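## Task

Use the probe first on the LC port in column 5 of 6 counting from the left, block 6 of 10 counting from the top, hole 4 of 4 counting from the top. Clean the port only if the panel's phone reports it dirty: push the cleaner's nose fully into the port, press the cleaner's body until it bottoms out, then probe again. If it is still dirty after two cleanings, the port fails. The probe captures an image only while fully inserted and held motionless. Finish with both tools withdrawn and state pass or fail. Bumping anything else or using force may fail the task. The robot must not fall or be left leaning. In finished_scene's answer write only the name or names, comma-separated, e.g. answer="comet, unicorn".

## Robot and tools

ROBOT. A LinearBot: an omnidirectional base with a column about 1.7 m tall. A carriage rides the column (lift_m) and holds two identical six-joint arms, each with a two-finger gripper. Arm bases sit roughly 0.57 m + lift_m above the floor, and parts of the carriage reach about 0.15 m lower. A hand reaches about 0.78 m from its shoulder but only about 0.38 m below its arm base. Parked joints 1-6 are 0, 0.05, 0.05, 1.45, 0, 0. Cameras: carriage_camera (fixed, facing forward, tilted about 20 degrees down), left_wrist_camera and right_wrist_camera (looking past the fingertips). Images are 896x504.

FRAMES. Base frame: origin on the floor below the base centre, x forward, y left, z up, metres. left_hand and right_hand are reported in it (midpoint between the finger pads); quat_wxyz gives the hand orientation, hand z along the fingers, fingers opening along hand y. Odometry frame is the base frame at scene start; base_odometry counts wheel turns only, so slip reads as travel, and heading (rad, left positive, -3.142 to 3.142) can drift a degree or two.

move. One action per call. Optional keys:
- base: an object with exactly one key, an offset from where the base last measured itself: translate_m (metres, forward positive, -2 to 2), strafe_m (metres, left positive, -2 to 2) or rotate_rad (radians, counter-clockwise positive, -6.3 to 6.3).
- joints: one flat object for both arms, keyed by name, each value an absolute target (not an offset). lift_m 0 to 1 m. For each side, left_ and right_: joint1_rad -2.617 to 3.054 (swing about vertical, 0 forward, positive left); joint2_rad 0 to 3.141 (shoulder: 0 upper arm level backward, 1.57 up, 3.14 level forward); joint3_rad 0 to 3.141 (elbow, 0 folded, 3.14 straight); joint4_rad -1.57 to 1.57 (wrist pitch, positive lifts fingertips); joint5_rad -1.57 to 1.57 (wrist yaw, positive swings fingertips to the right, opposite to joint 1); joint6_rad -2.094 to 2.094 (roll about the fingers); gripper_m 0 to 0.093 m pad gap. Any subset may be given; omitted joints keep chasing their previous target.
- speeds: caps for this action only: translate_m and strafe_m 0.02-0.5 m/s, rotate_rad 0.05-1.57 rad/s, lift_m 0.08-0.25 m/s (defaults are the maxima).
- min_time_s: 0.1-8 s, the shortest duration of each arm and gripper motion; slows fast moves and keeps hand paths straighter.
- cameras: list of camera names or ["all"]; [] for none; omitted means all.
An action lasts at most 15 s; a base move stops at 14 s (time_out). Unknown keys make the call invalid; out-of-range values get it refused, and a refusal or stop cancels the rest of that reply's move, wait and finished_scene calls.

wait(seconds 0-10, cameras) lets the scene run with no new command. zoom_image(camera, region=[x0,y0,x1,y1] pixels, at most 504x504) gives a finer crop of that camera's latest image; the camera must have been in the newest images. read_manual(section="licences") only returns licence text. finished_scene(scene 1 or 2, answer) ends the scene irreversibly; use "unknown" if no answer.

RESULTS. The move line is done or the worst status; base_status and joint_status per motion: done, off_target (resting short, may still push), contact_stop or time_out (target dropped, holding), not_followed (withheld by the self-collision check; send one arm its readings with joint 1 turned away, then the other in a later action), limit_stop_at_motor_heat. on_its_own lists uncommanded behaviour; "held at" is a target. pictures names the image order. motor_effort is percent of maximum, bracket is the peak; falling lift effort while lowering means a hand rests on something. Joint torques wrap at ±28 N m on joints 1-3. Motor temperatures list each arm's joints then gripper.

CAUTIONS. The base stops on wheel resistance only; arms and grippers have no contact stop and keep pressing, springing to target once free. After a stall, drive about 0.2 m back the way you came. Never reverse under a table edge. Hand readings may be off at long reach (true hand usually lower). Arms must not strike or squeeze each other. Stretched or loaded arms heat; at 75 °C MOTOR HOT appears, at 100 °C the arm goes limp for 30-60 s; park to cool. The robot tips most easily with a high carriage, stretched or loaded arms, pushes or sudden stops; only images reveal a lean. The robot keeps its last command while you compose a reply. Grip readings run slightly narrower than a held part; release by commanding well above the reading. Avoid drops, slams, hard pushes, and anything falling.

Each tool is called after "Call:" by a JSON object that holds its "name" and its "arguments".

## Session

Call:
{"name": "move", "arguments": {}}

Scene clock: 0.00 s.
Joint torques (N m): no reading
Motor temperatures (°C): left_arm=[29 28 39 28 28 27 28] | right_arm=[28 30 44 49 28 26 29]
base_odometry: x=+0.000 y=+0.000 heading=+0.000
base_status: not commanded
joint_positions: lift_m=+0.254 left_joint1_rad=-0.576 left_joint2_rad=+1.221 left_joint3_rad=+0.842 left_joint4_rad=+0.547 left_joint5_rad=+0.198 left_joint6_rad=+0.000 left_gripper_m=+0.01732 right_joint1_rad=+0.373 right_joint2_rad=+1.169 right_joint3_rad=+0.884 right_joint4_rad=+0.270 right_joint5_rad=+0.340 right_joint6_rad=-0.012 right_gripper_m=+0.04776
joint_status: not commanded
motor_effort: lift_m=+35 drive_wheels=+1
left_hand: x=+0.5571 y=+0.0520 z=+1.1750 quat_wxyz=(+0.711, +0.255, +0.594, -0.277) (m; base frame)
right_hand: x=+0.6226 y=-0.2142 z=+1.1487 quat_wxyz=(+0.702, -0.018, +0.712, +0.005) (m; base frame)
pictures: carriage_camera, left_wrist_camera, right_wrist_camera
camera_calibration:
left_wrist_camera: T_world_to_cam=[[-0.690432, -0.723377, -0.00543442, 0.427661], [-0.347341, 0.338093, -0.87467, 1.2055], [0.634554, -0.602012, -0.484689, 0.373753], [0, 0, 0, 1]] pos_world=[0.476822, 0.126795, 1.23789]
right_wrist_camera: T_world_to_cam=[[0.0662635, -0.996442, 0.0520883, -0.318067], [-0.590857, -0.0812513, -0.802675, 1.28079], [0.804051, 0.0224113, -0.594138, 0.30699], [0, 0, 0, 1]] pos_world=[0.531006, -0.219749, 1.22702]

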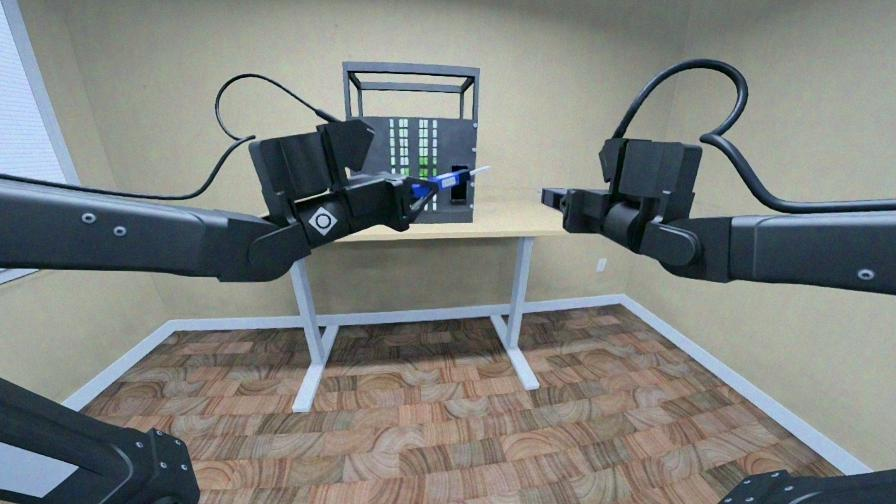

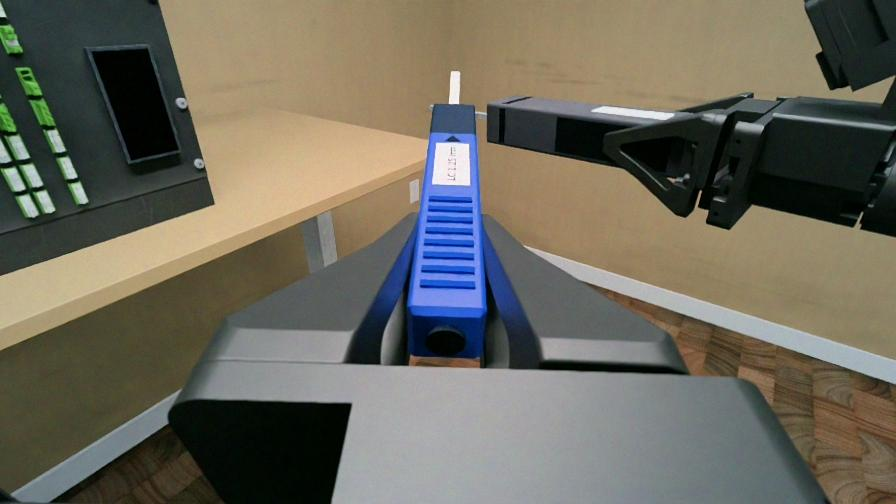

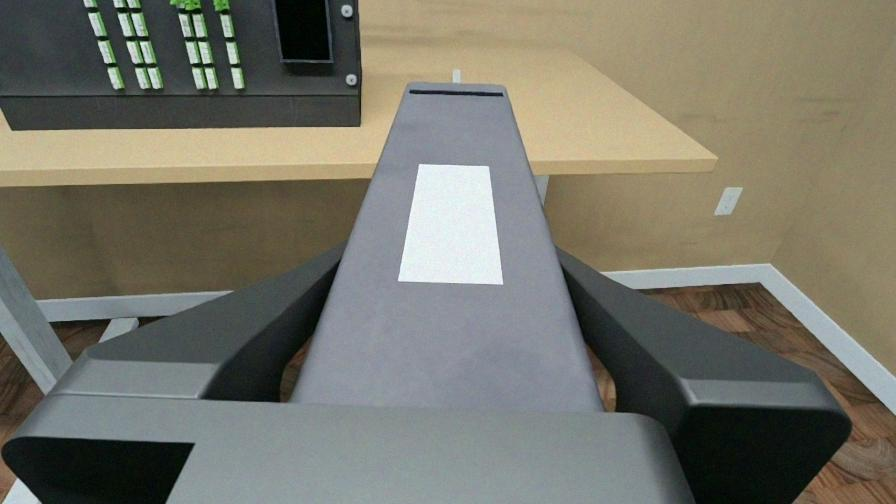

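Call:
{"name": "move", "arguments": {"joints": {"left_joint1_rad": 0, "left_joint2_rad": 0.05, "left_joint3_rad": 0.05, "left_joint4_rad": 1.45, "left_joint5_rad": 0, "left_joint6_rad": 0}, "min_time_s": 4, "cameras": []}}

Call:
{"name": "move", "arguments": {"joints": {"right_joint1_rad": 0, "right_joint2_rad": 1.222, "right_joint3_rad": 0.985, "right_joint4_rad": 0.394, "right_joint5_rad": 0.034, "right_joint6_rad": 0.012, "lift_m": 0.2569}, "min_time_s": 3, "cameras": ["carriage_camera", "right_wrist_camera"]}}

Scene clock: 18.03 s.
Joint torques (N m): left_arm=[0.62 3.25 5.11 0.2 -0.12 -0.02] | right_arm=[0.03 -3.62 8.58 3.3 0.05 -0.06]
Motor temperatures (°C): left_arm=[29 29 42 32 28 27 29] | right_arm=[28 31 48 54 28 26 30]
move: done
base_odometry: x=+0.000 y=+0.000 heading=+0.000
base_status: not commanded
joint_positions: lift_m=+0.254 left_joint1_rad=-0.007 left_joint2_rad=+0.059 left_joint3_rad=+0.056 left_joint4_rad=+1.439 left_joint5_rad=+0.012 left_joint6_rad=+0.000 left_gripper_m=+0.01733 right_joint1_rad=+0.373 right_joint2_rad=+1.169 right_joint3_rad=+0.884 right_joint4_rad=+0.265 right_joint5_rad=+0.340 right_joint6_rad=-0.012 right_gripper_m=+0.04776
joint_status: all done
motor_effort: lift_m=+34(39) drive_wheels=+0(0)
left_hand: x=+0.2593 y=+0.3059 z=+1.2393 quat_wxyz=(+0.998, +0.006, +0.067, -0.004) (m; base frame)
right_hand: x=+0.6225 y=-0.2143 z=+1.1476 quat_wxyz=(+0.700, -0.019, +0.714, +0.005) (m; base frame)
pictures: none
No camera images: "cameras" was empty.

Scene clock: 21.33 s.
Joint torques (N m): left_arm=[0.62 3.47 5.37 0.17 -0.09 -0.02] | right_arm=[-0.59 -3.96 13.59 3.5 -0.08 0.02]
Motor temperatures (°C): left_arm=[29 29 42 31 28 27 29] | right_arm=[28 31 49 55 28 26 30]
move: off_target
base_odometry: x=+0.000 y=+0.000 heading=+0.000
base_status: not commanded
joint_positions: lift_m=+0.257 left_joint1_rad=-0.006 left_joint2_rad=+0.057 left_joint3_rad=+0.053 left_joint4_rad=+1.441 left_joint5_rad=+0.011 left_joint6_rad=+0.000 left_gripper_m=+0.01733 right_joint1_rad=+0.007 right_joint2_rad=+1.219 right_joint3_rad=+0.926 right_joint4_rad=+0.322 right_joint5_rad=+0.045 right_joint6_rad=+0.005 right_gripper_m=+0.04776
joint_status: right_joint4_rad off_target (ended at +0.322, target +0.394); the others done
motor_effort: lift_m=+39(45) drive_wheels=+0(0)
left_hand: x=+0.2590 y=+0.3061 z=+1.2410 quat_wxyz=(+0.998, +0.006, +0.067, -0.003) (m; base frame)
right_hand: x=+0.6513 y=-0.3131 z=+1.1649 quat_wxyz=(+0.717, +0.015, +0.697, -0.012) (m; base frame)
pictures: carriage_camera, right_wrist_camera
camera_calibration:
carriage_camera: T_world_to_cam=[[0.0437792, -0.998787, 0.0225464, -0.0322677], [-0.363853, -0.0369585, -0.930723, 1.1994], [0.930427, 0.0325427, -0.365029, 0.313858], [0, 0, 0, 1]] pos_world=[0.145796, 0.00188573, 1.23161]
right_wrist_camera: T_world_to_cam=[[-0.00618988, -0.999529, 0.0300551, -0.347326], [-0.558118, -0.0214856, -0.829484, 1.33137], [0.829739, -0.0219087, -0.557722, 0.222754], [0, 0, 0, 1]] pos_world=[0.556083, -0.313677, 1.23902]

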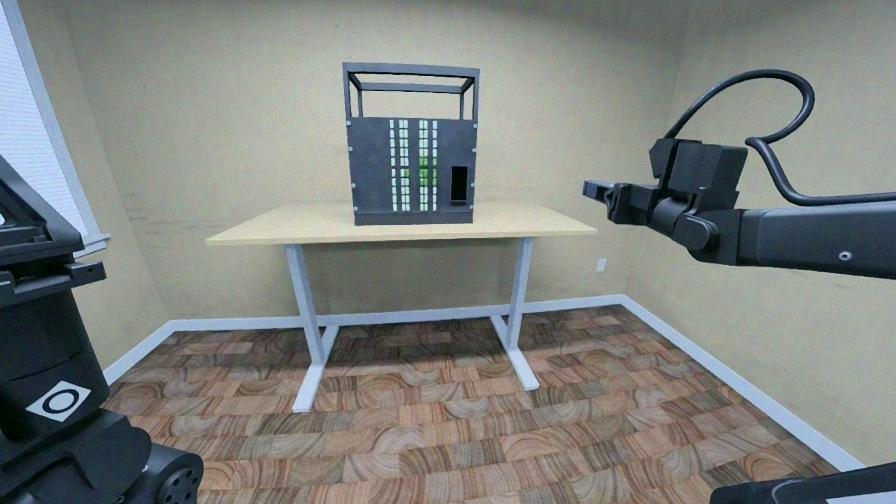

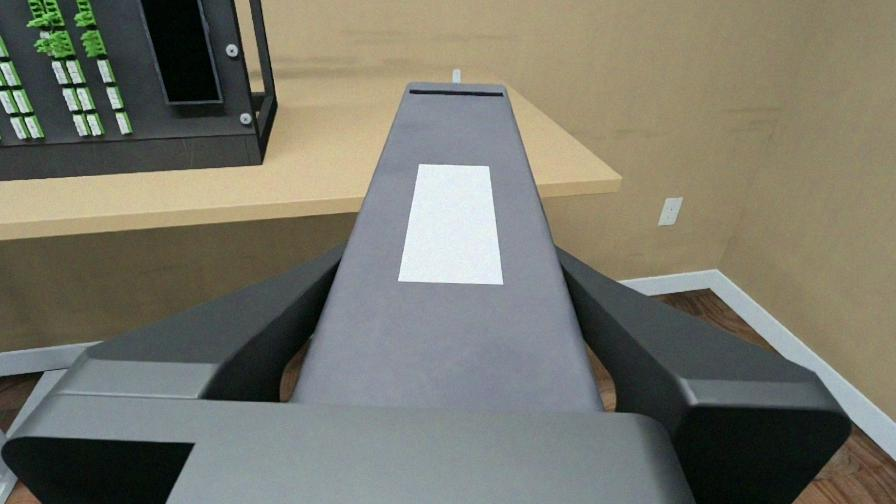

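Call:
{"name": "move", "arguments": {"base": {"rotate_rad": 0.285}, "speeds": {"rotate_rad": 0.2}, "cameras": []}}

Call:
{"name": "move", "arguments": {"base": {"strafe_m": 0.13}, "speeds": {"strafe_m": 0.1}, "joints": {"right_joint3_rad": 0.914, "lift_m": 0.246}, "min_time_s": 1.5, "cameras": []}}

Call:
{"name": "move", "arguments": {"base": {"translate_m": 0.1}, "speeds": {"translate_m": 0.08}, "cameras": []}}

Call:
{"name": "wait", "arguments": {"seconds": 0.5, "cameras": ["right_wrist_camera"]}}

Scene clock: 84.37 s.
Joint torques (N m): left_arm=[0.64 3.48 5.37 0.13 -0.07 -0.01] | right_arm=[-0.28 -4.16 13.53 3.47 -0.01 0.01]
Motor temperatures (°C): left_arm=[29 29 41 28 28 27 30] | right_arm=[28 32 69 65 28 26 30]
move: done
base_odometry: x=+0.000 y=+0.000 heading=+0.285
base_status: done
joint_positions: lift_m=+0.257 left_joint1_rad=-0.006 left_joint2_rad=+0.057 left_joint3_rad=+0.053 left_joint4_rad=+1.443 left_joint5_rad=+0.010 left_joint6_rad=+0.000 left_gripper_m=+0.01733 right_joint1_rad=+0.003 right_joint2_rad=+1.222 right_joint3_rad=+0.927 right_joint4_rad=+0.325 right_joint5_rad=+0.038 right_joint6_rad=+0.005 right_gripper_m=+0.04776
joint_status: not commanded
motor_effort: lift_m=+44(45) drive_wheels=+6(11)
left_hand: x=+0.2584 y=+0.3063 z=+1.2411 quat_wxyz=(+0.998, +0.005, +0.065, -0.003) (m; base frame)
right_hand: x=+0.6520 y=-0.3133 z=+1.1647 quat_wxyz=(+0.717, +0.014, +0.696, -0.010) (m; base frame)
pictures: none
No camera images: "cameras" was empty.

Scene clock: 86.43 s.
Joint torques (N m): left_arm=[0.51 3.63 5.63 0.11 -0.05 -0.01] | right_arm=[-0.13 -4.45 7.92 3.43 0.01 0.02]
Motor temperatures (°C): left_arm=[29 29 41 28 28 27 30] | right_arm=[28 32 68 65 28 26 30]
move: done
base_odometry: x=-0.037 y=+0.125 heading=+0.286
base_status: done
joint_positions: lift_m=+0.246 left_joint1_rad=-0.005 left_joint2_rad=+0.055 left_joint3_rad=+0.049 left_joint4_rad=+1.444 left_joint5_rad=+0.009 left_joint6_rad=+0.000 left_gripper_m=+0.01733 right_joint1_rad=+0.002 right_joint2_rad=+1.225 right_joint3_rad=+0.921 right_joint4_rad=+0.328 right_joint5_rad=+0.037 right_joint6_rad=+0.005 right_gripper_m=+0.04776
joint_status: all done
motor_effort: lift_m=+35(38) drive_wheels=-6(10)
left_hand: x=+0.2587 y=+0.3065 z=+1.2295 quat_wxyz=(+0.998, +0.005, +0.066, -0.003) (m; base frame)
right_hand: x=+0.6527 y=-0.3137 z=+1.1505 quat_wxyz=(+0.715, +0.014, +0.699, -0.010) (m; base frame)
pictures: none
No camera images: "cameras" was empty.

Scene clock: 88.40 s.
Joint torques (N m): left_arm=[0.53 3.55 5.72 0.08 -0.04 -0.02] | right_arm=[-0.16 -4.45 7.95 3.42 0 0.02]
Motor temperatures (°C): left_arm=[29 29 41 28 28 27 30] | right_arm=[28 32 67 65 28 26 30]
move: done
base_odometry: x=+0.059 y=+0.153 heading=+0.286
base_status: done
joint_positions: lift_m=+0.246 left_joint1_rad=-0.005 left_joint2_rad=+0.055 left_joint3_rad=+0.049 left_joint4_rad=+1.447 left_joint5_rad=+0.009 left_joint6_rad=+0.000 left_gripper_m=+0.01733 right_joint1_rad=+0.002 right_joint2_rad=+1.225 right_joint3_rad=+0.921 right_joint4_rad=+0.329 right_joint5_rad=+0.037 right_joint6_rad=+0.005 right_gripper_m=+0.04776
joint_status: not commanded
motor_effort: lift_m=+32(37) drive_wheels=-3(7)
left_hand: x=+0.2581 y=+0.3065 z=+1.2296 quat_wxyz=(+0.998, +0.005, +0.065, -0.003) (m; base frame)
right_hand: x=+0.6527 y=-0.3137 z=+1.1507 quat_wxyz=(+0.715, +0.014, +0.698, -0.010) (m; base frame)
pictures: none
No camera images: "cameras" was empty.

Scene clock: 88.90 s.
Joint torques (N m): left_arm=[0.51 3.66 5.64 0.08 -0.05 -0.01] | right_arm=[-0.16 -4.46 7.91 3.43 0.01 0.02]
Motor temperatures (°C): left_arm=[29 29 41 28 28 27 30] | right_arm=[28 32 67 65 28 26 30]
base_odometry: x=+0.059 y=+0.153 heading=+0.286
base_status: done
joint_positions: lift_m=+0.246 left_joint1_rad=-0.005 left_joint2_rad=+0.055 left_joint3_rad=+0.049 left_joint4_rad=+1.447 left_joint5_rad=+0.009 left_joint6_rad=+0.000 left_gripper_m=+0.01733 right_joint1_rad=+0.002 right_joint2_rad=+1.225 right_joint3_rad=+0.921 right_joint4_rad=+0.329 right_joint5_rad=+0.037 right_joint6_rad=+0.005 right_gripper_m=+0.04776
joint_status: not commanded
motor_effort: lift_m=+30(37) drive_wheels=-3(7)
left_hand: x=+0.2581 y=+0.3065 z=+1.2296 quat_wxyz=(+0.998, +0.005, +0.065, -0.003) (m; base frame)
right_hand: x=+0.6527 y=-0.3137 z=+1.1507 quat_wxyz=(+0.715, +0.014, +0.698, -0.010) (m; base frame)
wait: 0.50 s; at rest by 0.27 s
pictures: right_wrist_camera
camera_calibration:
right_wrist_camera: T_world_to_cam=[[-0.00297832, -0.999557, 0.0296211, -0.349158], [-0.562507, -0.022816, -0.826478, 1.31932], [0.826787, -0.0191236, -0.562189, 0.221567], [0, 0, 0, 1]] pos_world=[0.5579, -0.314665, 1.2253]

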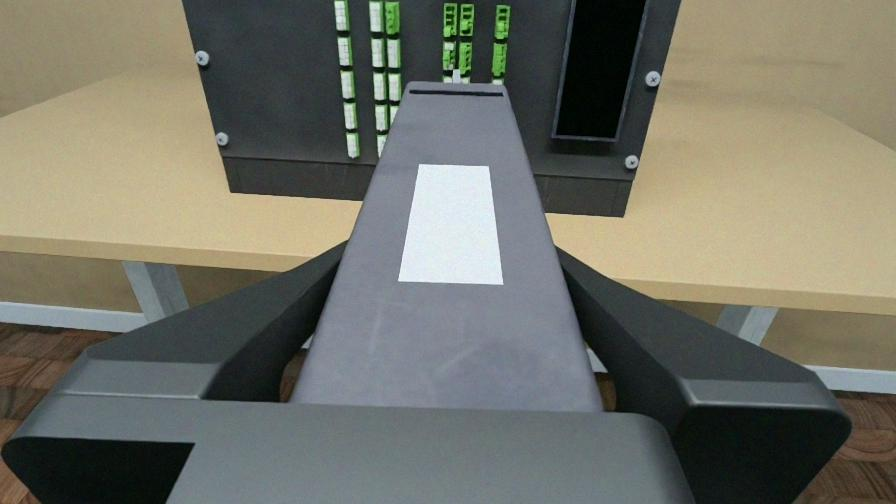

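Call:
{"name": "zoom_image", "arguments": {"camera": "right_wrist_camera", "region": [400, 0, 520, 100]}}

Call:
{"name": "zoom_image", "arguments": {"camera": "right_wrist_camera", "region": [190, 46, 214, 70]}}

Call:
{"name": "zoom_image", "arguments": {"camera": "right_wrist_camera", "region": [210, 127, 234, 151]}}

Call:
{"name": "zoom_image", "arguments": {"camera": "right_wrist_camera", "region": [641, 67, 665, 91]}}

Call:
{"name": "zoom_image", "arguments": {"camera": "right_wrist_camera", "region": [620, 150, 644, 174]}}

Scaled by 4.200 from the camera's 896x504 image, which has a finer 1280x720 frame.

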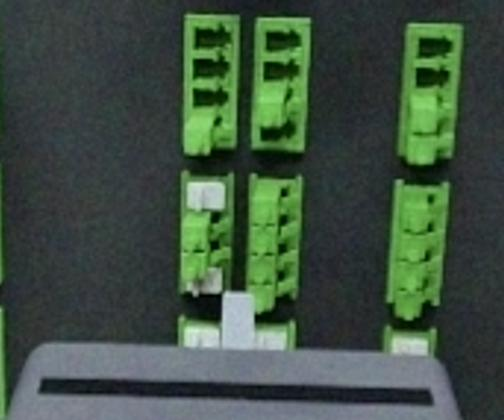

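Scaled by 21.000 from the camera's 896x504 image, which has a finer 1280x720 frame.

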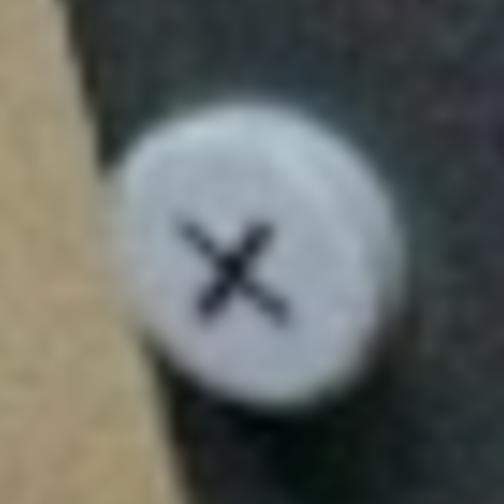

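Scaled by 21.000 from the camera's 896x504 image, which has a finer 1280x720 frame.

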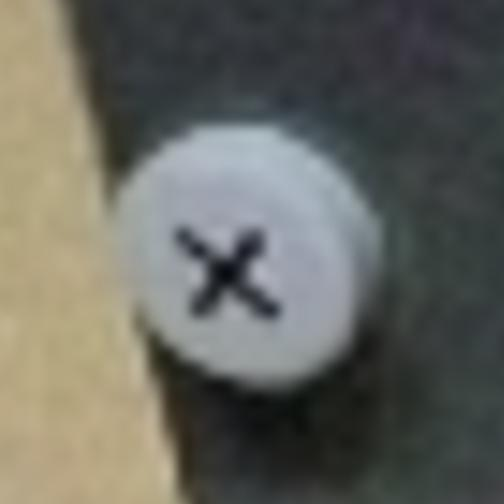

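Scaled by 21.000 from the camera's 896x504 image, which has a finer 1280x720 frame.

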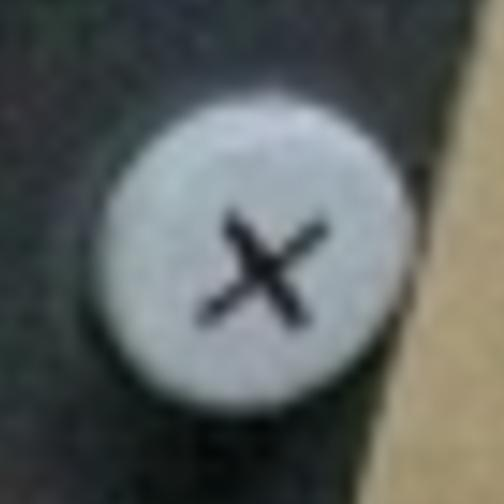

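Scaled by 21.000 from the camera's 896x504 image, which has a finer 1280x720 frame.

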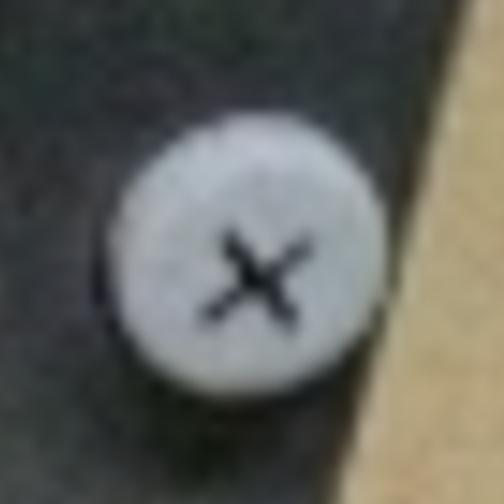

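Call:
{"name": "move", "arguments": {"base": {"rotate_rad": -0.085}, "speeds": {"rotate_rad": 0.1}, "cameras": []}}

Call:
{"name": "move", "arguments": {"base": {"strafe_m": 0.076}, "speeds": {"strafe_m": 0.06}, "joints": {"right_joint5_rad": 0.004}, "min_time_s": 1, "cameras": []}}

Call:
{"name": "move", "arguments": {"base": {"translate_m": 0.1}, "speeds": {"translate_m": 0.08}, "cameras": []}}

Call:
{"name": "wait", "arguments": {"seconds": 0.5, "cameras": ["right_wrist_camera", "carriage_camera"]}}

Call:
{"name": "zoom_image", "arguments": {"camera": "right_wrist_camera", "region": [400, 0, 520, 100]}}

Call:
{"name": "zoom_image", "arguments": {"camera": "carriage_camera", "region": [330, 80, 500, 240]}}

Scene clock: 129.60 s.
Joint torques (N m): left_arm=[0.49 3.64 5.63 0.09 -0.05 -0.01] | right_arm=[-0.14 -4.45 7.92 3.43 0.03 0.02]
Motor temperatures (°C): left_arm=[29 29 40 27 28 27 30] | right_arm=[28 33 58 66 28 26 31]
move: done
base_odometry: x=+0.059 y=+0.153 heading=+0.201
base_status: done
joint_positions: lift_m=+0.246 left_joint1_rad=-0.005 left_joint2_rad=+0.055 left_joint3_rad=+0.049 left_joint4_rad=+1.447 left_joint5_rad=+0.008 left_joint6_rad=+0.000 left_gripper_m=+0.01733 right_joint1_rad=+0.002 right_joint2_rad=+1.225 right_joint3_rad=+0.921 right_joint4_rad=+0.329 right_joint5_rad=+0.036 right_joint6_rad=+0.005 right_gripper_m=+0.04776
joint_status: not commanded
motor_effort: lift_m=+33(37) drive_wheels=-2(7)
left_hand: x=+0.2580 y=+0.3067 z=+1.2296 quat_wxyz=(+0.998, +0.004, +0.064, -0.003) (m; base frame)
right_hand: x=+0.6527 y=-0.3136 z=+1.1507 quat_wxyz=(+0.715, +0.014, +0.698, -0.010) (m; base frame)
pictures: none
No camera images: "cameras" was empty.

Scene clock: 131.40 s.
Joint torques (N m): left_arm=[0.44 3.67 5.56 0.07 -0.05 -0.02] | right_arm=[-0.12 -4.46 7.92 3.43 -0.02 0.01]
Motor temperatures (°C): left_arm=[29 29 40 27 28 27 30] | right_arm=[28 33 58 66 28 26 31]
move: done
base_odometry: x=+0.044 y=+0.228 heading=+0.201
base_status: done
joint_positions: lift_m=+0.246 left_joint1_rad=-0.005 left_joint2_rad=+0.055 left_joint3_rad=+0.049 left_joint4_rad=+1.447 left_joint5_rad=+0.008 left_joint6_rad=+0.000 left_gripper_m=+0.01733 right_joint1_rad=+0.002 right_joint2_rad=+1.225 right_joint3_rad=+0.921 right_joint4_rad=+0.329 right_joint5_rad=+0.010 right_joint6_rad=+0.005 right_gripper_m=+0.04776
joint_status: all done
motor_effort: lift_m=+32(36) drive_wheels=+1(10)
left_hand: x=+0.2580 y=+0.3068 z=+1.2296 quat_wxyz=(+0.998, +0.004, +0.064, -0.003) (m; base frame)
right_hand: x=+0.6528 y=-0.3092 z=+1.1507 quat_wxyz=(+0.716, +0.005, +0.699, -0.001) (m; base frame)
pictures: none
No camera images: "cameras" was empty.

Scene clock: 133.27 s.
Joint torques (N m): left_arm=[0.46 3.69 5.61 0.07 -0.03 -0.02] | right_arm=[-0.14 -4.51 7.92 3.39 -0.03 0.01]
Motor temperatures (°C): left_arm=[29 29 40 27 28 27 30] | right_arm=[28 33 58 66 28 26 31]
move: done
base_odometry: x=+0.142 y=+0.248 heading=+0.202
base_status: done
joint_positions: lift_m=+0.246 left_joint1_rad=-0.005 left_joint2_rad=+0.055 left_joint3_rad=+0.049 left_joint4_rad=+1.447 left_joint5_rad=+0.008 left_joint6_rad=+0.000 left_gripper_m=+0.01733 right_joint1_rad=+0.002 right_joint2_rad=+1.225 right_joint3_rad=+0.921 right_joint4_rad=+0.329 right_joint5_rad=+0.010 right_joint6_rad=+0.005 right_gripper_m=+0.04776
joint_status: not commanded
motor_effort: lift_m=+32(37) drive_wheels=-3(7)
left_hand: x=+0.2579 y=+0.3068 z=+1.2296 quat_wxyz=(+0.998, +0.004, +0.064, -0.003) (m; base frame)
right_hand: x=+0.6528 y=-0.3092 z=+1.1508 quat_wxyz=(+0.716, +0.005, +0.698, -0.001) (m; base frame)
pictures: none
No camera images: "cameras" was empty.

Scene clock: 133.77 s.
Joint torques (N m): left_arm=[0.42 3.66 5.64 0.07 -0.03 -0.02] | right_arm=[-0.16 -4.48 7.91 3.42 -0.03 0.01]
Motor temperatures (°C): left_arm=[29 29 40 27 28 27 30] | right_arm=[28 33 58 66 28 26 31]
base_odometry: x=+0.142 y=+0.248 heading=+0.202
base_status: done
joint_positions: lift_m=+0.246 left_joint1_rad=-0.005 left_joint2_rad=+0.055 left_joint3_rad=+0.049 left_joint4_rad=+1.447 left_joint5_rad=+0.008 left_joint6_rad=+0.000 left_gripper_m=+0.01733 right_joint1_rad=+0.002 right_joint2_rad=+1.225 right_joint3_rad=+0.921 right_joint4_rad=+0.329 right_joint5_rad=+0.010 right_joint6_rad=+0.005 right_gripper_m=+0.04776
joint_status: not commanded
motor_effort: lift_m=+36(37) drive_wheels=-3(7)
left_hand: x=+0.2579 y=+0.3068 z=+1.2296 quat_wxyz=(+0.998, +0.004, +0.064, -0.003) (m; base frame)
right_hand: x=+0.6528 y=-0.3092 z=+1.1507 quat_wxyz=(+0.716, +0.005, +0.699, -0.001) (m; base frame)
wait: 0.50 s; at rest by 0.27 s
pictures: carriage_camera, right_wrist_camera
camera_calibration:
carriage_camera: T_world_to_cam=[[0.0437792, -0.998787, 0.0225464, -0.0320332], [-0.363853, -0.0369585, -0.930723, 1.18972], [0.930427, 0.0325427, -0.365029, 0.310062], [0, 0, 0, 1]] pos_world=[0.145796, 0.00188573, 1.22121]
right_wrist_camera: T_world_to_cam=[[0.0237158, -0.999261, 0.0302655, -0.36274], [-0.56167, -0.0383624, -0.826472, 1.31416], [0.827022, 0.00260125, -0.562164, 0.228064], [0, 0, 0, 1]] pos_world=[0.55811, -0.31265, 1.2253]

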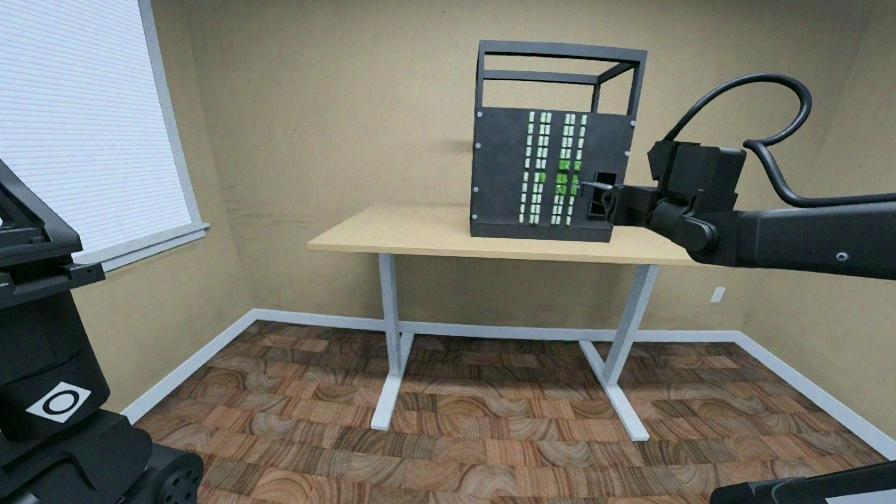

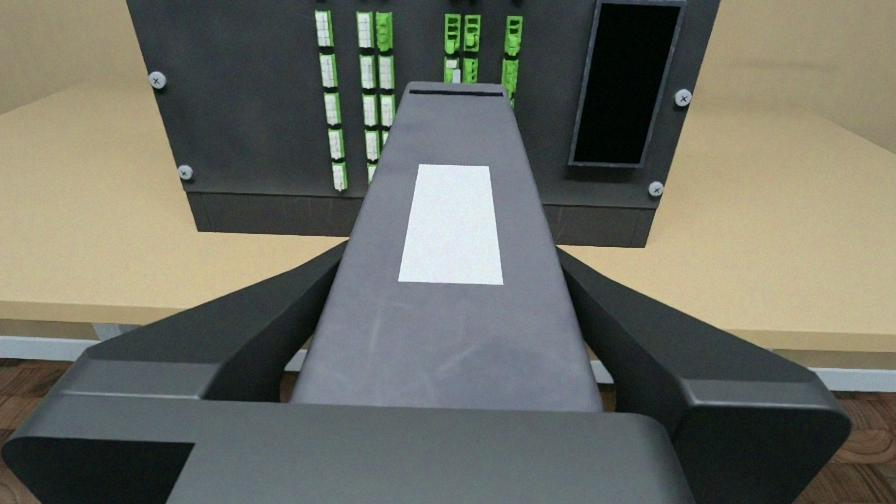

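Scaled by 4.200 from the camera's 896x504 image, which has a finer 1280x720 frame.

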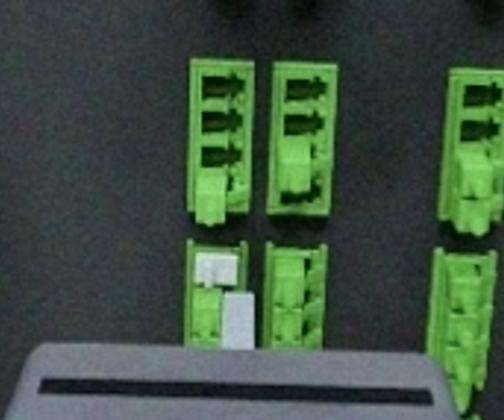

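Scaled by 2.965 from the camera's 896x504 image, which has a finer 1280x720 frame.

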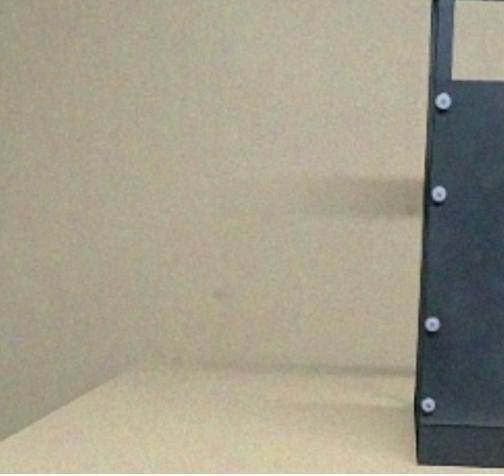

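Call:
{"name": "zoom_image", "arguments": {"camera": "carriage_camera", "region": [500, 100, 620, 240]}}

Scaled by 3.600 from the camera's 896x504 image, which has a finer 1280x720 frame.

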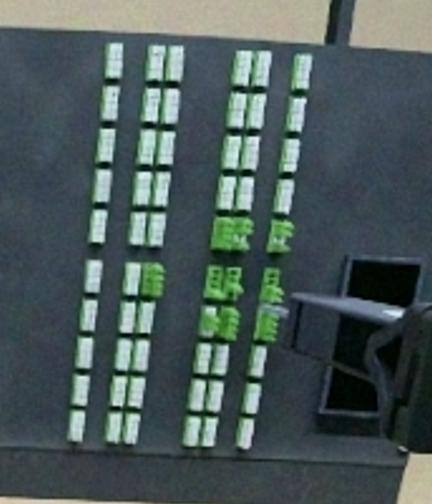

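Call:
{"name": "zoom_image", "arguments": {"camera": "right_wrist_camera", "region": [145, 68, 169, 92]}}

Call:
{"name": "zoom_image", "arguments": {"camera": "right_wrist_camera", "region": [174, 160, 198, 184]}}

Call:
{"name": "zoom_image", "arguments": {"camera": "right_wrist_camera", "region": [671, 85, 695, 109]}}

Call:
{"name": "zoom_image", "arguments": {"camera": "right_wrist_camera", "region": [644, 177, 668, 201]}}

Call:
{"name": "zoom_image", "arguments": {"camera": "right_wrist_camera", "region": [446, 60, 470, 84]}}

Scaled by 21.000 from the camera's 896x504 image, which has a finer 1280x720 frame.

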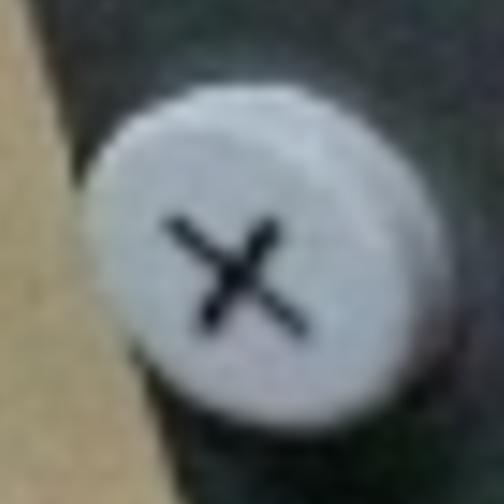

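Scaled by 21.000 from the camera's 896x504 image, which has a finer 1280x720 frame.

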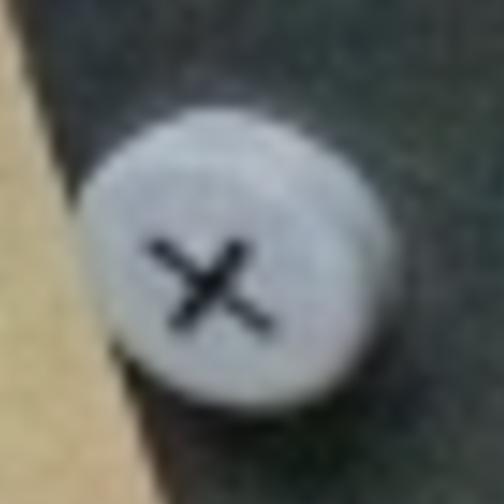

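Scaled by 21.000 from the camera's 896x504 image, which has a finer 1280x720 frame.

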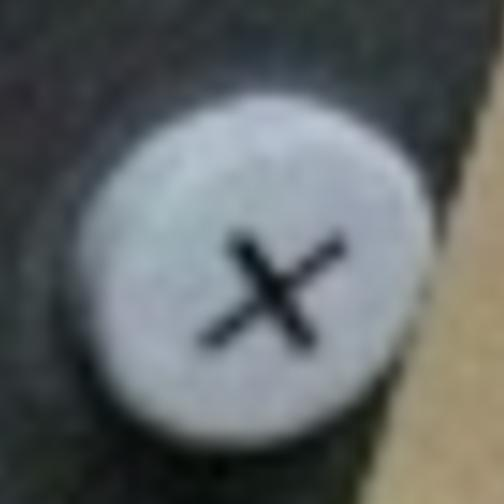

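Scaled by 21.000 from the camera's 896x504 image, which has a finer 1280x720 frame.

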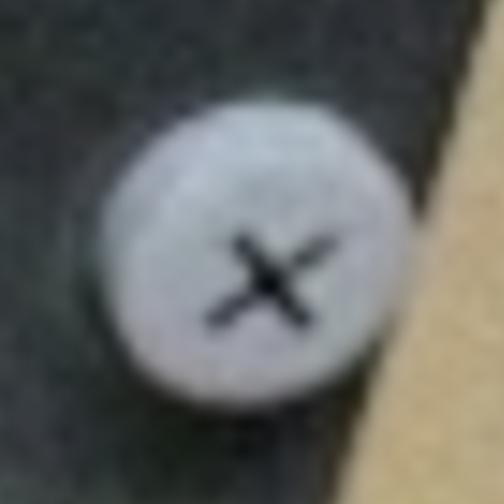

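Scaled by 21.000 from the camera's 896x504 image, which has a finer 1280x720 frame.

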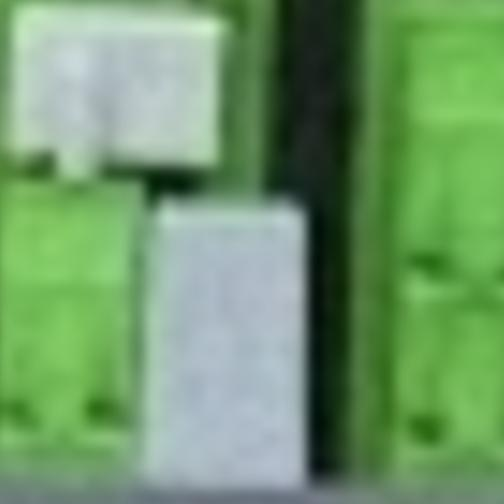

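Call:
{"name": "move", "arguments": {"base": {"strafe_m": -0.007}, "speeds": {"strafe_m": 0.03}, "joints": {"right_joint5_rad": 0.0265, "right_joint4_rad": 0.4, "lift_m": 0.2445}, "min_time_s": 1, "cameras": []}}

Call:
{"name": "move", "arguments": {"base": {"translate_m": 0.045}, "speeds": {"translate_m": 0.04}, "cameras": []}}

Call:
{"name": "wait", "arguments": {"seconds": 0.5, "cameras": ["right_wrist_camera"]}}

Call:
{"name": "zoom_image", "arguments": {"camera": "right_wrist_camera", "region": [430, 20, 490, 80]}}

Scene clock: 228.40 s.
Joint torques (N m): left_arm=[0.46 3.69 5.67 0.06 -0.02 -0.01] | right_arm=[-0.08 -4.45 7.92 3.48 0.16 0.02]
Motor temperatures (°C): left_arm=[29 29 40 27 28 27 30] | right_arm=[28 33 55 70 28 26 31]
move: off_target
base_odometry: x=+0.144 y=+0.241 heading=+0.202
base_status: done
joint_positions: lift_m=+0.245 left_joint1_rad=-0.005 left_joint2_rad=+0.054 left_joint3_rad=+0.049 left_joint4_rad=+1.447 left_joint5_rad=+0.006 left_joint6_rad=+0.000 left_gripper_m=+0.01733 right_joint1_rad=+0.001 right_joint2_rad=+1.225 right_joint3_rad=+0.921 right_joint4_rad=+0.330 right_joint5_rad=+0.016 right_joint6_rad=+0.006 right_gripper_m=+0.04776
joint_status: right_joint4_rad off_target (ended at +0.330, target +0.400); the others done
motor_effort: lift_m=+29(35) drive_wheels=+3(5)
left_hand: x=+0.2578 y=+0.3071 z=+1.2283 quat_wxyz=(+0.998, +0.003, +0.064, -0.003) (m; base frame)
right_hand: x=+0.6528 y=-0.3106 z=+1.1496 quat_wxyz=(+0.716, +0.007, +0.698, -0.003) (m; base frame)
pictures: none
No camera images: "cameras" was empty.

Scene clock: 229.97 s.
Joint torques (N m): left_arm=[0.46 3.73 5.78 0.09 -0.01 -0.02] | right_arm=[-0.08 -4.46 7.92 3.4 0.16 0]
Motor temperatures (°C): left_arm=[29 29 40 27 28 27 30] | right_arm=[28 33 55 70 28 26 31]
move: done
base_odometry: x=+0.188 y=+0.250 heading=+0.201
base_status: done
joint_positions: lift_m=+0.245 left_joint1_rad=-0.005 left_joint2_rad=+0.054 left_joint3_rad=+0.049 left_joint4_rad=+1.449 left_joint5_rad=+0.006 left_joint6_rad=+0.000 left_gripper_m=+0.01733 right_joint1_rad=+0.001 right_joint2_rad=+1.225 right_joint3_rad=+0.921 right_joint4_rad=+0.334 right_joint5_rad=+0.017 right_joint6_rad=+0.006 right_gripper_m=+0.04776
joint_status: not commanded
motor_effort: lift_m=+31(37) drive_wheels=-3(10)
left_hand: x=+0.2575 y=+0.3071 z=+1.2283 quat_wxyz=(+0.998, +0.003, +0.064, -0.003) (m; base frame)
right_hand: x=+0.6527 y=-0.3107 z=+1.1506 quat_wxyz=(+0.717, +0.008, +0.697, -0.003) (m; base frame)
pictures: none
No camera images: "cameras" was empty.

Scene clock: 230.47 s.
Joint torques (N m): left_arm=[0.46 3.7 5.67 0.06 -0.01 -0.02] | right_arm=[-0.08 -4.48 7.91 3.43 0.16 0.01]
Motor temperatures (°C): left_arm=[29 29 40 27 28 27 30] | right_arm=[28 33 55 70 28 26 31]
base_odometry: x=+0.188 y=+0.250 heading=+0.201
base_status: done
joint_positions: lift_m=+0.245 left_joint1_rad=-0.005 left_joint2_rad=+0.054 left_joint3_rad=+0.049 left_joint4_rad=+1.449 left_joint5_rad=+0.006 left_joint6_rad=+0.000 left_gripper_m=+0.01733 right_joint1_rad=+0.001 right_joint2_rad=+1.225 right_joint3_rad=+0.921 right_joint4_rad=+0.334 right_joint5_rad=+0.017 right_joint6_rad=+0.006 right_gripper_m=+0.04776
joint_status: not commanded
motor_effort: lift_m=+31(37) drive_wheels=-3(10)
left_hand: x=+0.2575 y=+0.3071 z=+1.2283 quat_wxyz=(+0.998, +0.003, +0.064, -0.003) (m; base frame)
right_hand: x=+0.6527 y=-0.3107 z=+1.1506 quat_wxyz=(+0.717, +0.008, +0.697, -0.003) (m; base frame)
wait: 0.50 s; at rest by 0.27 s
pictures: right_wrist_camera
camera_calibration:
right_wrist_camera: T_world_to_cam=[[0.0163239, -0.999424, 0.029754, -0.358844], [-0.557494, -0.0338007, -0.829493, 1.31615], [0.83002, -0.00304713, -0.557725, 0.219302], [0, 0, 0, 1]] pos_world=[0.557576, -0.313482, 1.22472]

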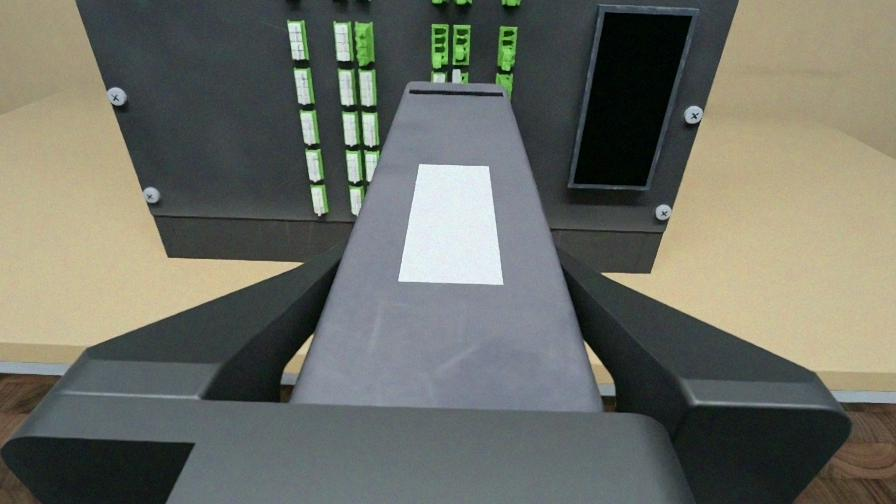

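Scaled by 8.400 from the camera's 896x504 image, which has a finer 1280x720 frame.

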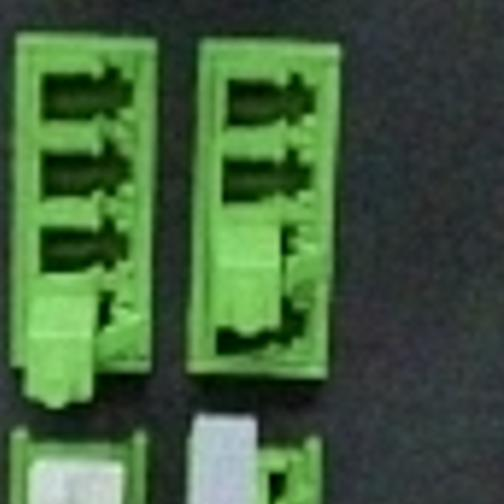

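Call:
{"name": "move", "arguments": {"base": {"translate_m": 0.017}, "speeds": {"translate_m": 0.03}, "joints": {"lift_m": 0.243}, "cameras": []}}

Call:
{"name": "wait", "arguments": {"seconds": 0.5, "cameras": ["right_wrist_camera"]}}

Call:
{"name": "zoom_image", "arguments": {"camera": "right_wrist_camera", "region": [440, 26, 488, 74]}}

Scene clock: 241.87 s.
Joint torques (N m): left_arm=[0.46 3.79 5.83 0.04 -0.01 -0.01] | right_arm=[-0.05 -4.49 7.95 3.46 0.15 0.01]
Motor temperatures (°C): left_arm=[29 29 40 27 28 27 30] | right_arm=[28 33 55 68 28 26 31]
move: done
base_odometry: x=+0.204 y=+0.253 heading=+0.201
base_status: done
joint_positions: lift_m=+0.243 left_joint1_rad=-0.005 left_joint2_rad=+0.053 left_joint3_rad=+0.049 left_joint4_rad=+1.449 left_joint5_rad=+0.006 left_joint6_rad=+0.000 left_gripper_m=+0.01733 right_joint1_rad=+0.001 right_joint2_rad=+1.225 right_joint3_rad=+0.921 right_joint4_rad=+0.334 right_joint5_rad=+0.017 right_joint6_rad=+0.006 right_gripper_m=+0.04776
joint_status: all done
motor_effort: lift_m=+32(35) drive_wheels=-3(11)
left_hand: x=+0.2573 y=+0.3071 z=+1.2266 quat_wxyz=(+0.998, +0.003, +0.063, -0.003) (m; base frame)
right_hand: x=+0.6527 y=-0.3107 z=+1.1492 quat_wxyz=(+0.718, +0.008, +0.696, -0.003) (m; base frame)
pictures: none
No camera images: "cameras" was empty.

Scene clock: 242.37 s.
Joint torques (N m): left_arm=[0.47 3.77 5.71 0.06 -0.02 -0.01] | right_arm=[-0.09 -4.45 7.92 3.42 0.16 0]
Motor temperatures (°C): left_arm=[29 29 40 27 28 27 30] | right_arm=[28 33 55 68 28 26 31]
base_odometry: x=+0.204 y=+0.253 heading=+0.201
base_status: done
joint_positions: lift_m=+0.243 left_joint1_rad=-0.005 left_joint2_rad=+0.053 left_joint3_rad=+0.049 left_joint4_rad=+1.449 left_joint5_rad=+0.006 left_joint6_rad=+0.000 left_gripper_m=+0.01733 right_joint1_rad=+0.001 right_joint2_rad=+1.225 right_joint3_rad=+0.921 right_joint4_rad=+0.335 right_joint5_rad=+0.017 right_joint6_rad=+0.006 right_gripper_m=+0.04776
joint_status: all done
motor_effort: lift_m=+30(35) drive_wheels=+2(11)
left_hand: x=+0.2573 y=+0.3071 z=+1.2266 quat_wxyz=(+0.998, +0.003, +0.063, -0.003) (m; base frame)
right_hand: x=+0.6527 y=-0.3107 z=+1.1493 quat_wxyz=(+0.718, +0.008, +0.696, -0.003) (m; base frame)
wait: 0.50 s; at rest by 0.27 s
pictures: right_wrist_camera
camera_calibration:
right_wrist_camera: T_world_to_cam=[[0.0159411, -0.99943, 0.0297611, -0.358601], [-0.556907, -0.0335955, -0.829895, 1.31522], [0.830422, -0.00334479, -0.557125, 0.217474], [0, 0, 0, 1]] pos_world=[0.557574, -0.313484, 1.22332]

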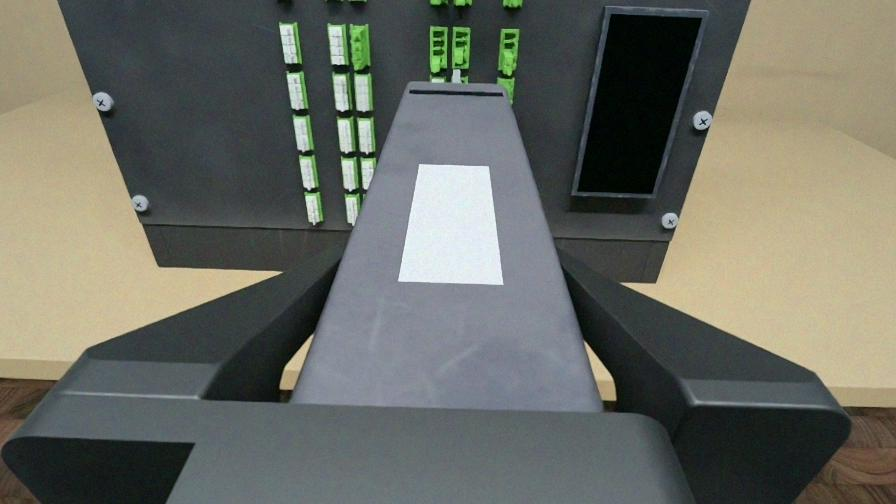

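Scaled by 10.500 from the camera's 896x504 image, which has a finer 1280x720 frame.

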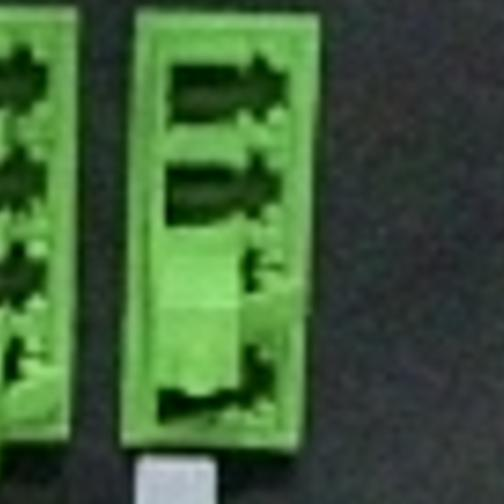

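Call:
{"name": "move", "arguments": {"base": {"translate_m": 0.01}, "speeds": {"translate_m": 0.03}, "joints": {"lift_m": 0.2426}, "cameras": []}}

Call:
{"name": "wait", "arguments": {"seconds": 0.5, "cameras": ["right_wrist_camera"]}}

Call:
{"name": "zoom_image", "arguments": {"camera": "right_wrist_camera", "region": [440, 32, 482, 74]}}

Scene clock: 260.07 s.
Joint torques (N m): left_arm=[0.44 3.78 5.71 0.06 -0.02 -0.02] | right_arm=[-0.03 -4.48 7.94 3.47 0.14 0.01]
Motor temperatures (°C): left_arm=[29 29 40 27 28 27 30] | right_arm=[28 33 55 67 28 26 31]
move: done
base_odometry: x=+0.214 y=+0.255 heading=+0.201
base_status: done
joint_positions: lift_m=+0.243 left_joint1_rad=-0.005 left_joint2_rad=+0.053 left_joint3_rad=+0.049 left_joint4_rad=+1.449 left_joint5_rad=+0.006 left_joint6_rad=+0.000 left_gripper_m=+0.01733 right_joint1_rad=+0.001 right_joint2_rad=+1.225 right_joint3_rad=+0.921 right_joint4_rad=+0.334 right_joint5_rad=+0.017 right_joint6_rad=+0.006 right_gripper_m=+0.04776
joint_status: all done
motor_effort: lift_m=+32(35) drive_wheels=-3(10)
left_hand: x=+0.2573 y=+0.3071 z=+1.2262 quat_wxyz=(+0.998, +0.003, +0.063, -0.003) (m; base frame)
right_hand: x=+0.6527 y=-0.3108 z=+1.1489 quat_wxyz=(+0.718, +0.008, +0.696, -0.004) (m; base frame)
pictures: none
No camera images: "cameras" was empty.

Scene clock: 260.57 s.
Joint torques (N m): left_arm=[0.44 3.74 5.71 0.06 -0.02 -0.01] | right_arm=[-0.05 -4.51 7.91 3.42 0.15 0.01]
Motor temperatures (°C): left_arm=[29 29 40 27 28 27 30] | right_arm=[28 33 55 67 28 26 31]
base_odometry: x=+0.214 y=+0.255 heading=+0.201
base_status: done
joint_positions: lift_m=+0.243 left_joint1_rad=-0.005 left_joint2_rad=+0.053 left_joint3_rad=+0.049 left_joint4_rad=+1.449 left_joint5_rad=+0.006 left_joint6_rad=+0.000 left_gripper_m=+0.01733 right_joint1_rad=+0.001 right_joint2_rad=+1.225 right_joint3_rad=+0.921 right_joint4_rad=+0.335 right_joint5_rad=+0.017 right_joint6_rad=+0.006 right_gripper_m=+0.04776
joint_status: all done
motor_effort: lift_m=+30(35) drive_wheels=+2(10)
left_hand: x=+0.2573 y=+0.3071 z=+1.2262 quat_wxyz=(+0.998, +0.003, +0.063, -0.003) (m; base frame)
right_hand: x=+0.6527 y=-0.3108 z=+1.1490 quat_wxyz=(+0.718, +0.008, +0.696, -0.004) (m; base frame)
wait: 0.50 s; at rest by 0.27 s
pictures: right_wrist_camera
camera_calibration:
right_wrist_camera: T_world_to_cam=[[0.0154971, -0.999435, 0.0298129, -0.358408], [-0.556921, -0.033391, -0.829894, 1.31495], [0.830421, -0.00374248, -0.557124, 0.217128], [0, 0, 0, 1]] pos_world=[0.557572, -0.313485, 1.22292]

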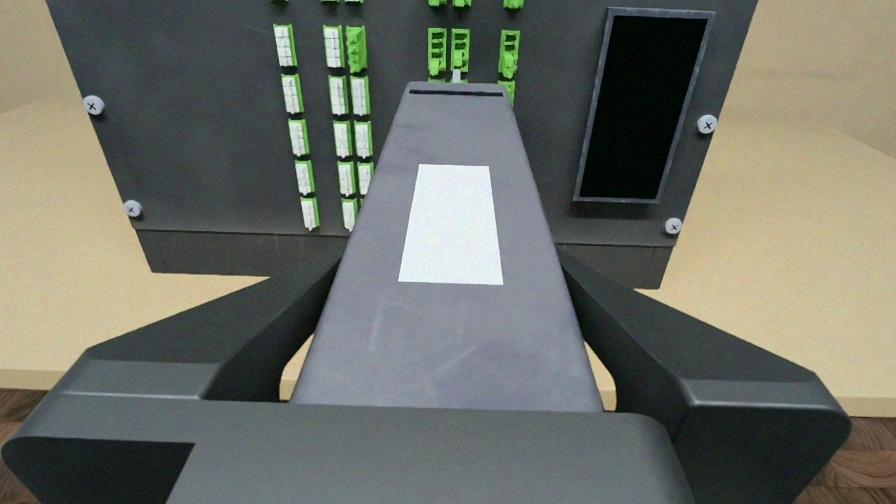

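Scaled by 12.000 from the camera's 896x504 image, which has a finer 1280x720 frame.

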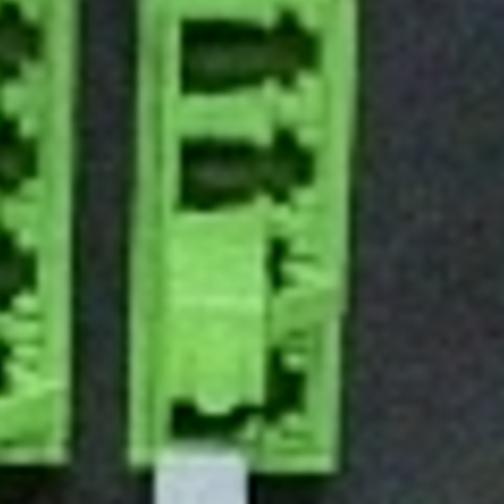

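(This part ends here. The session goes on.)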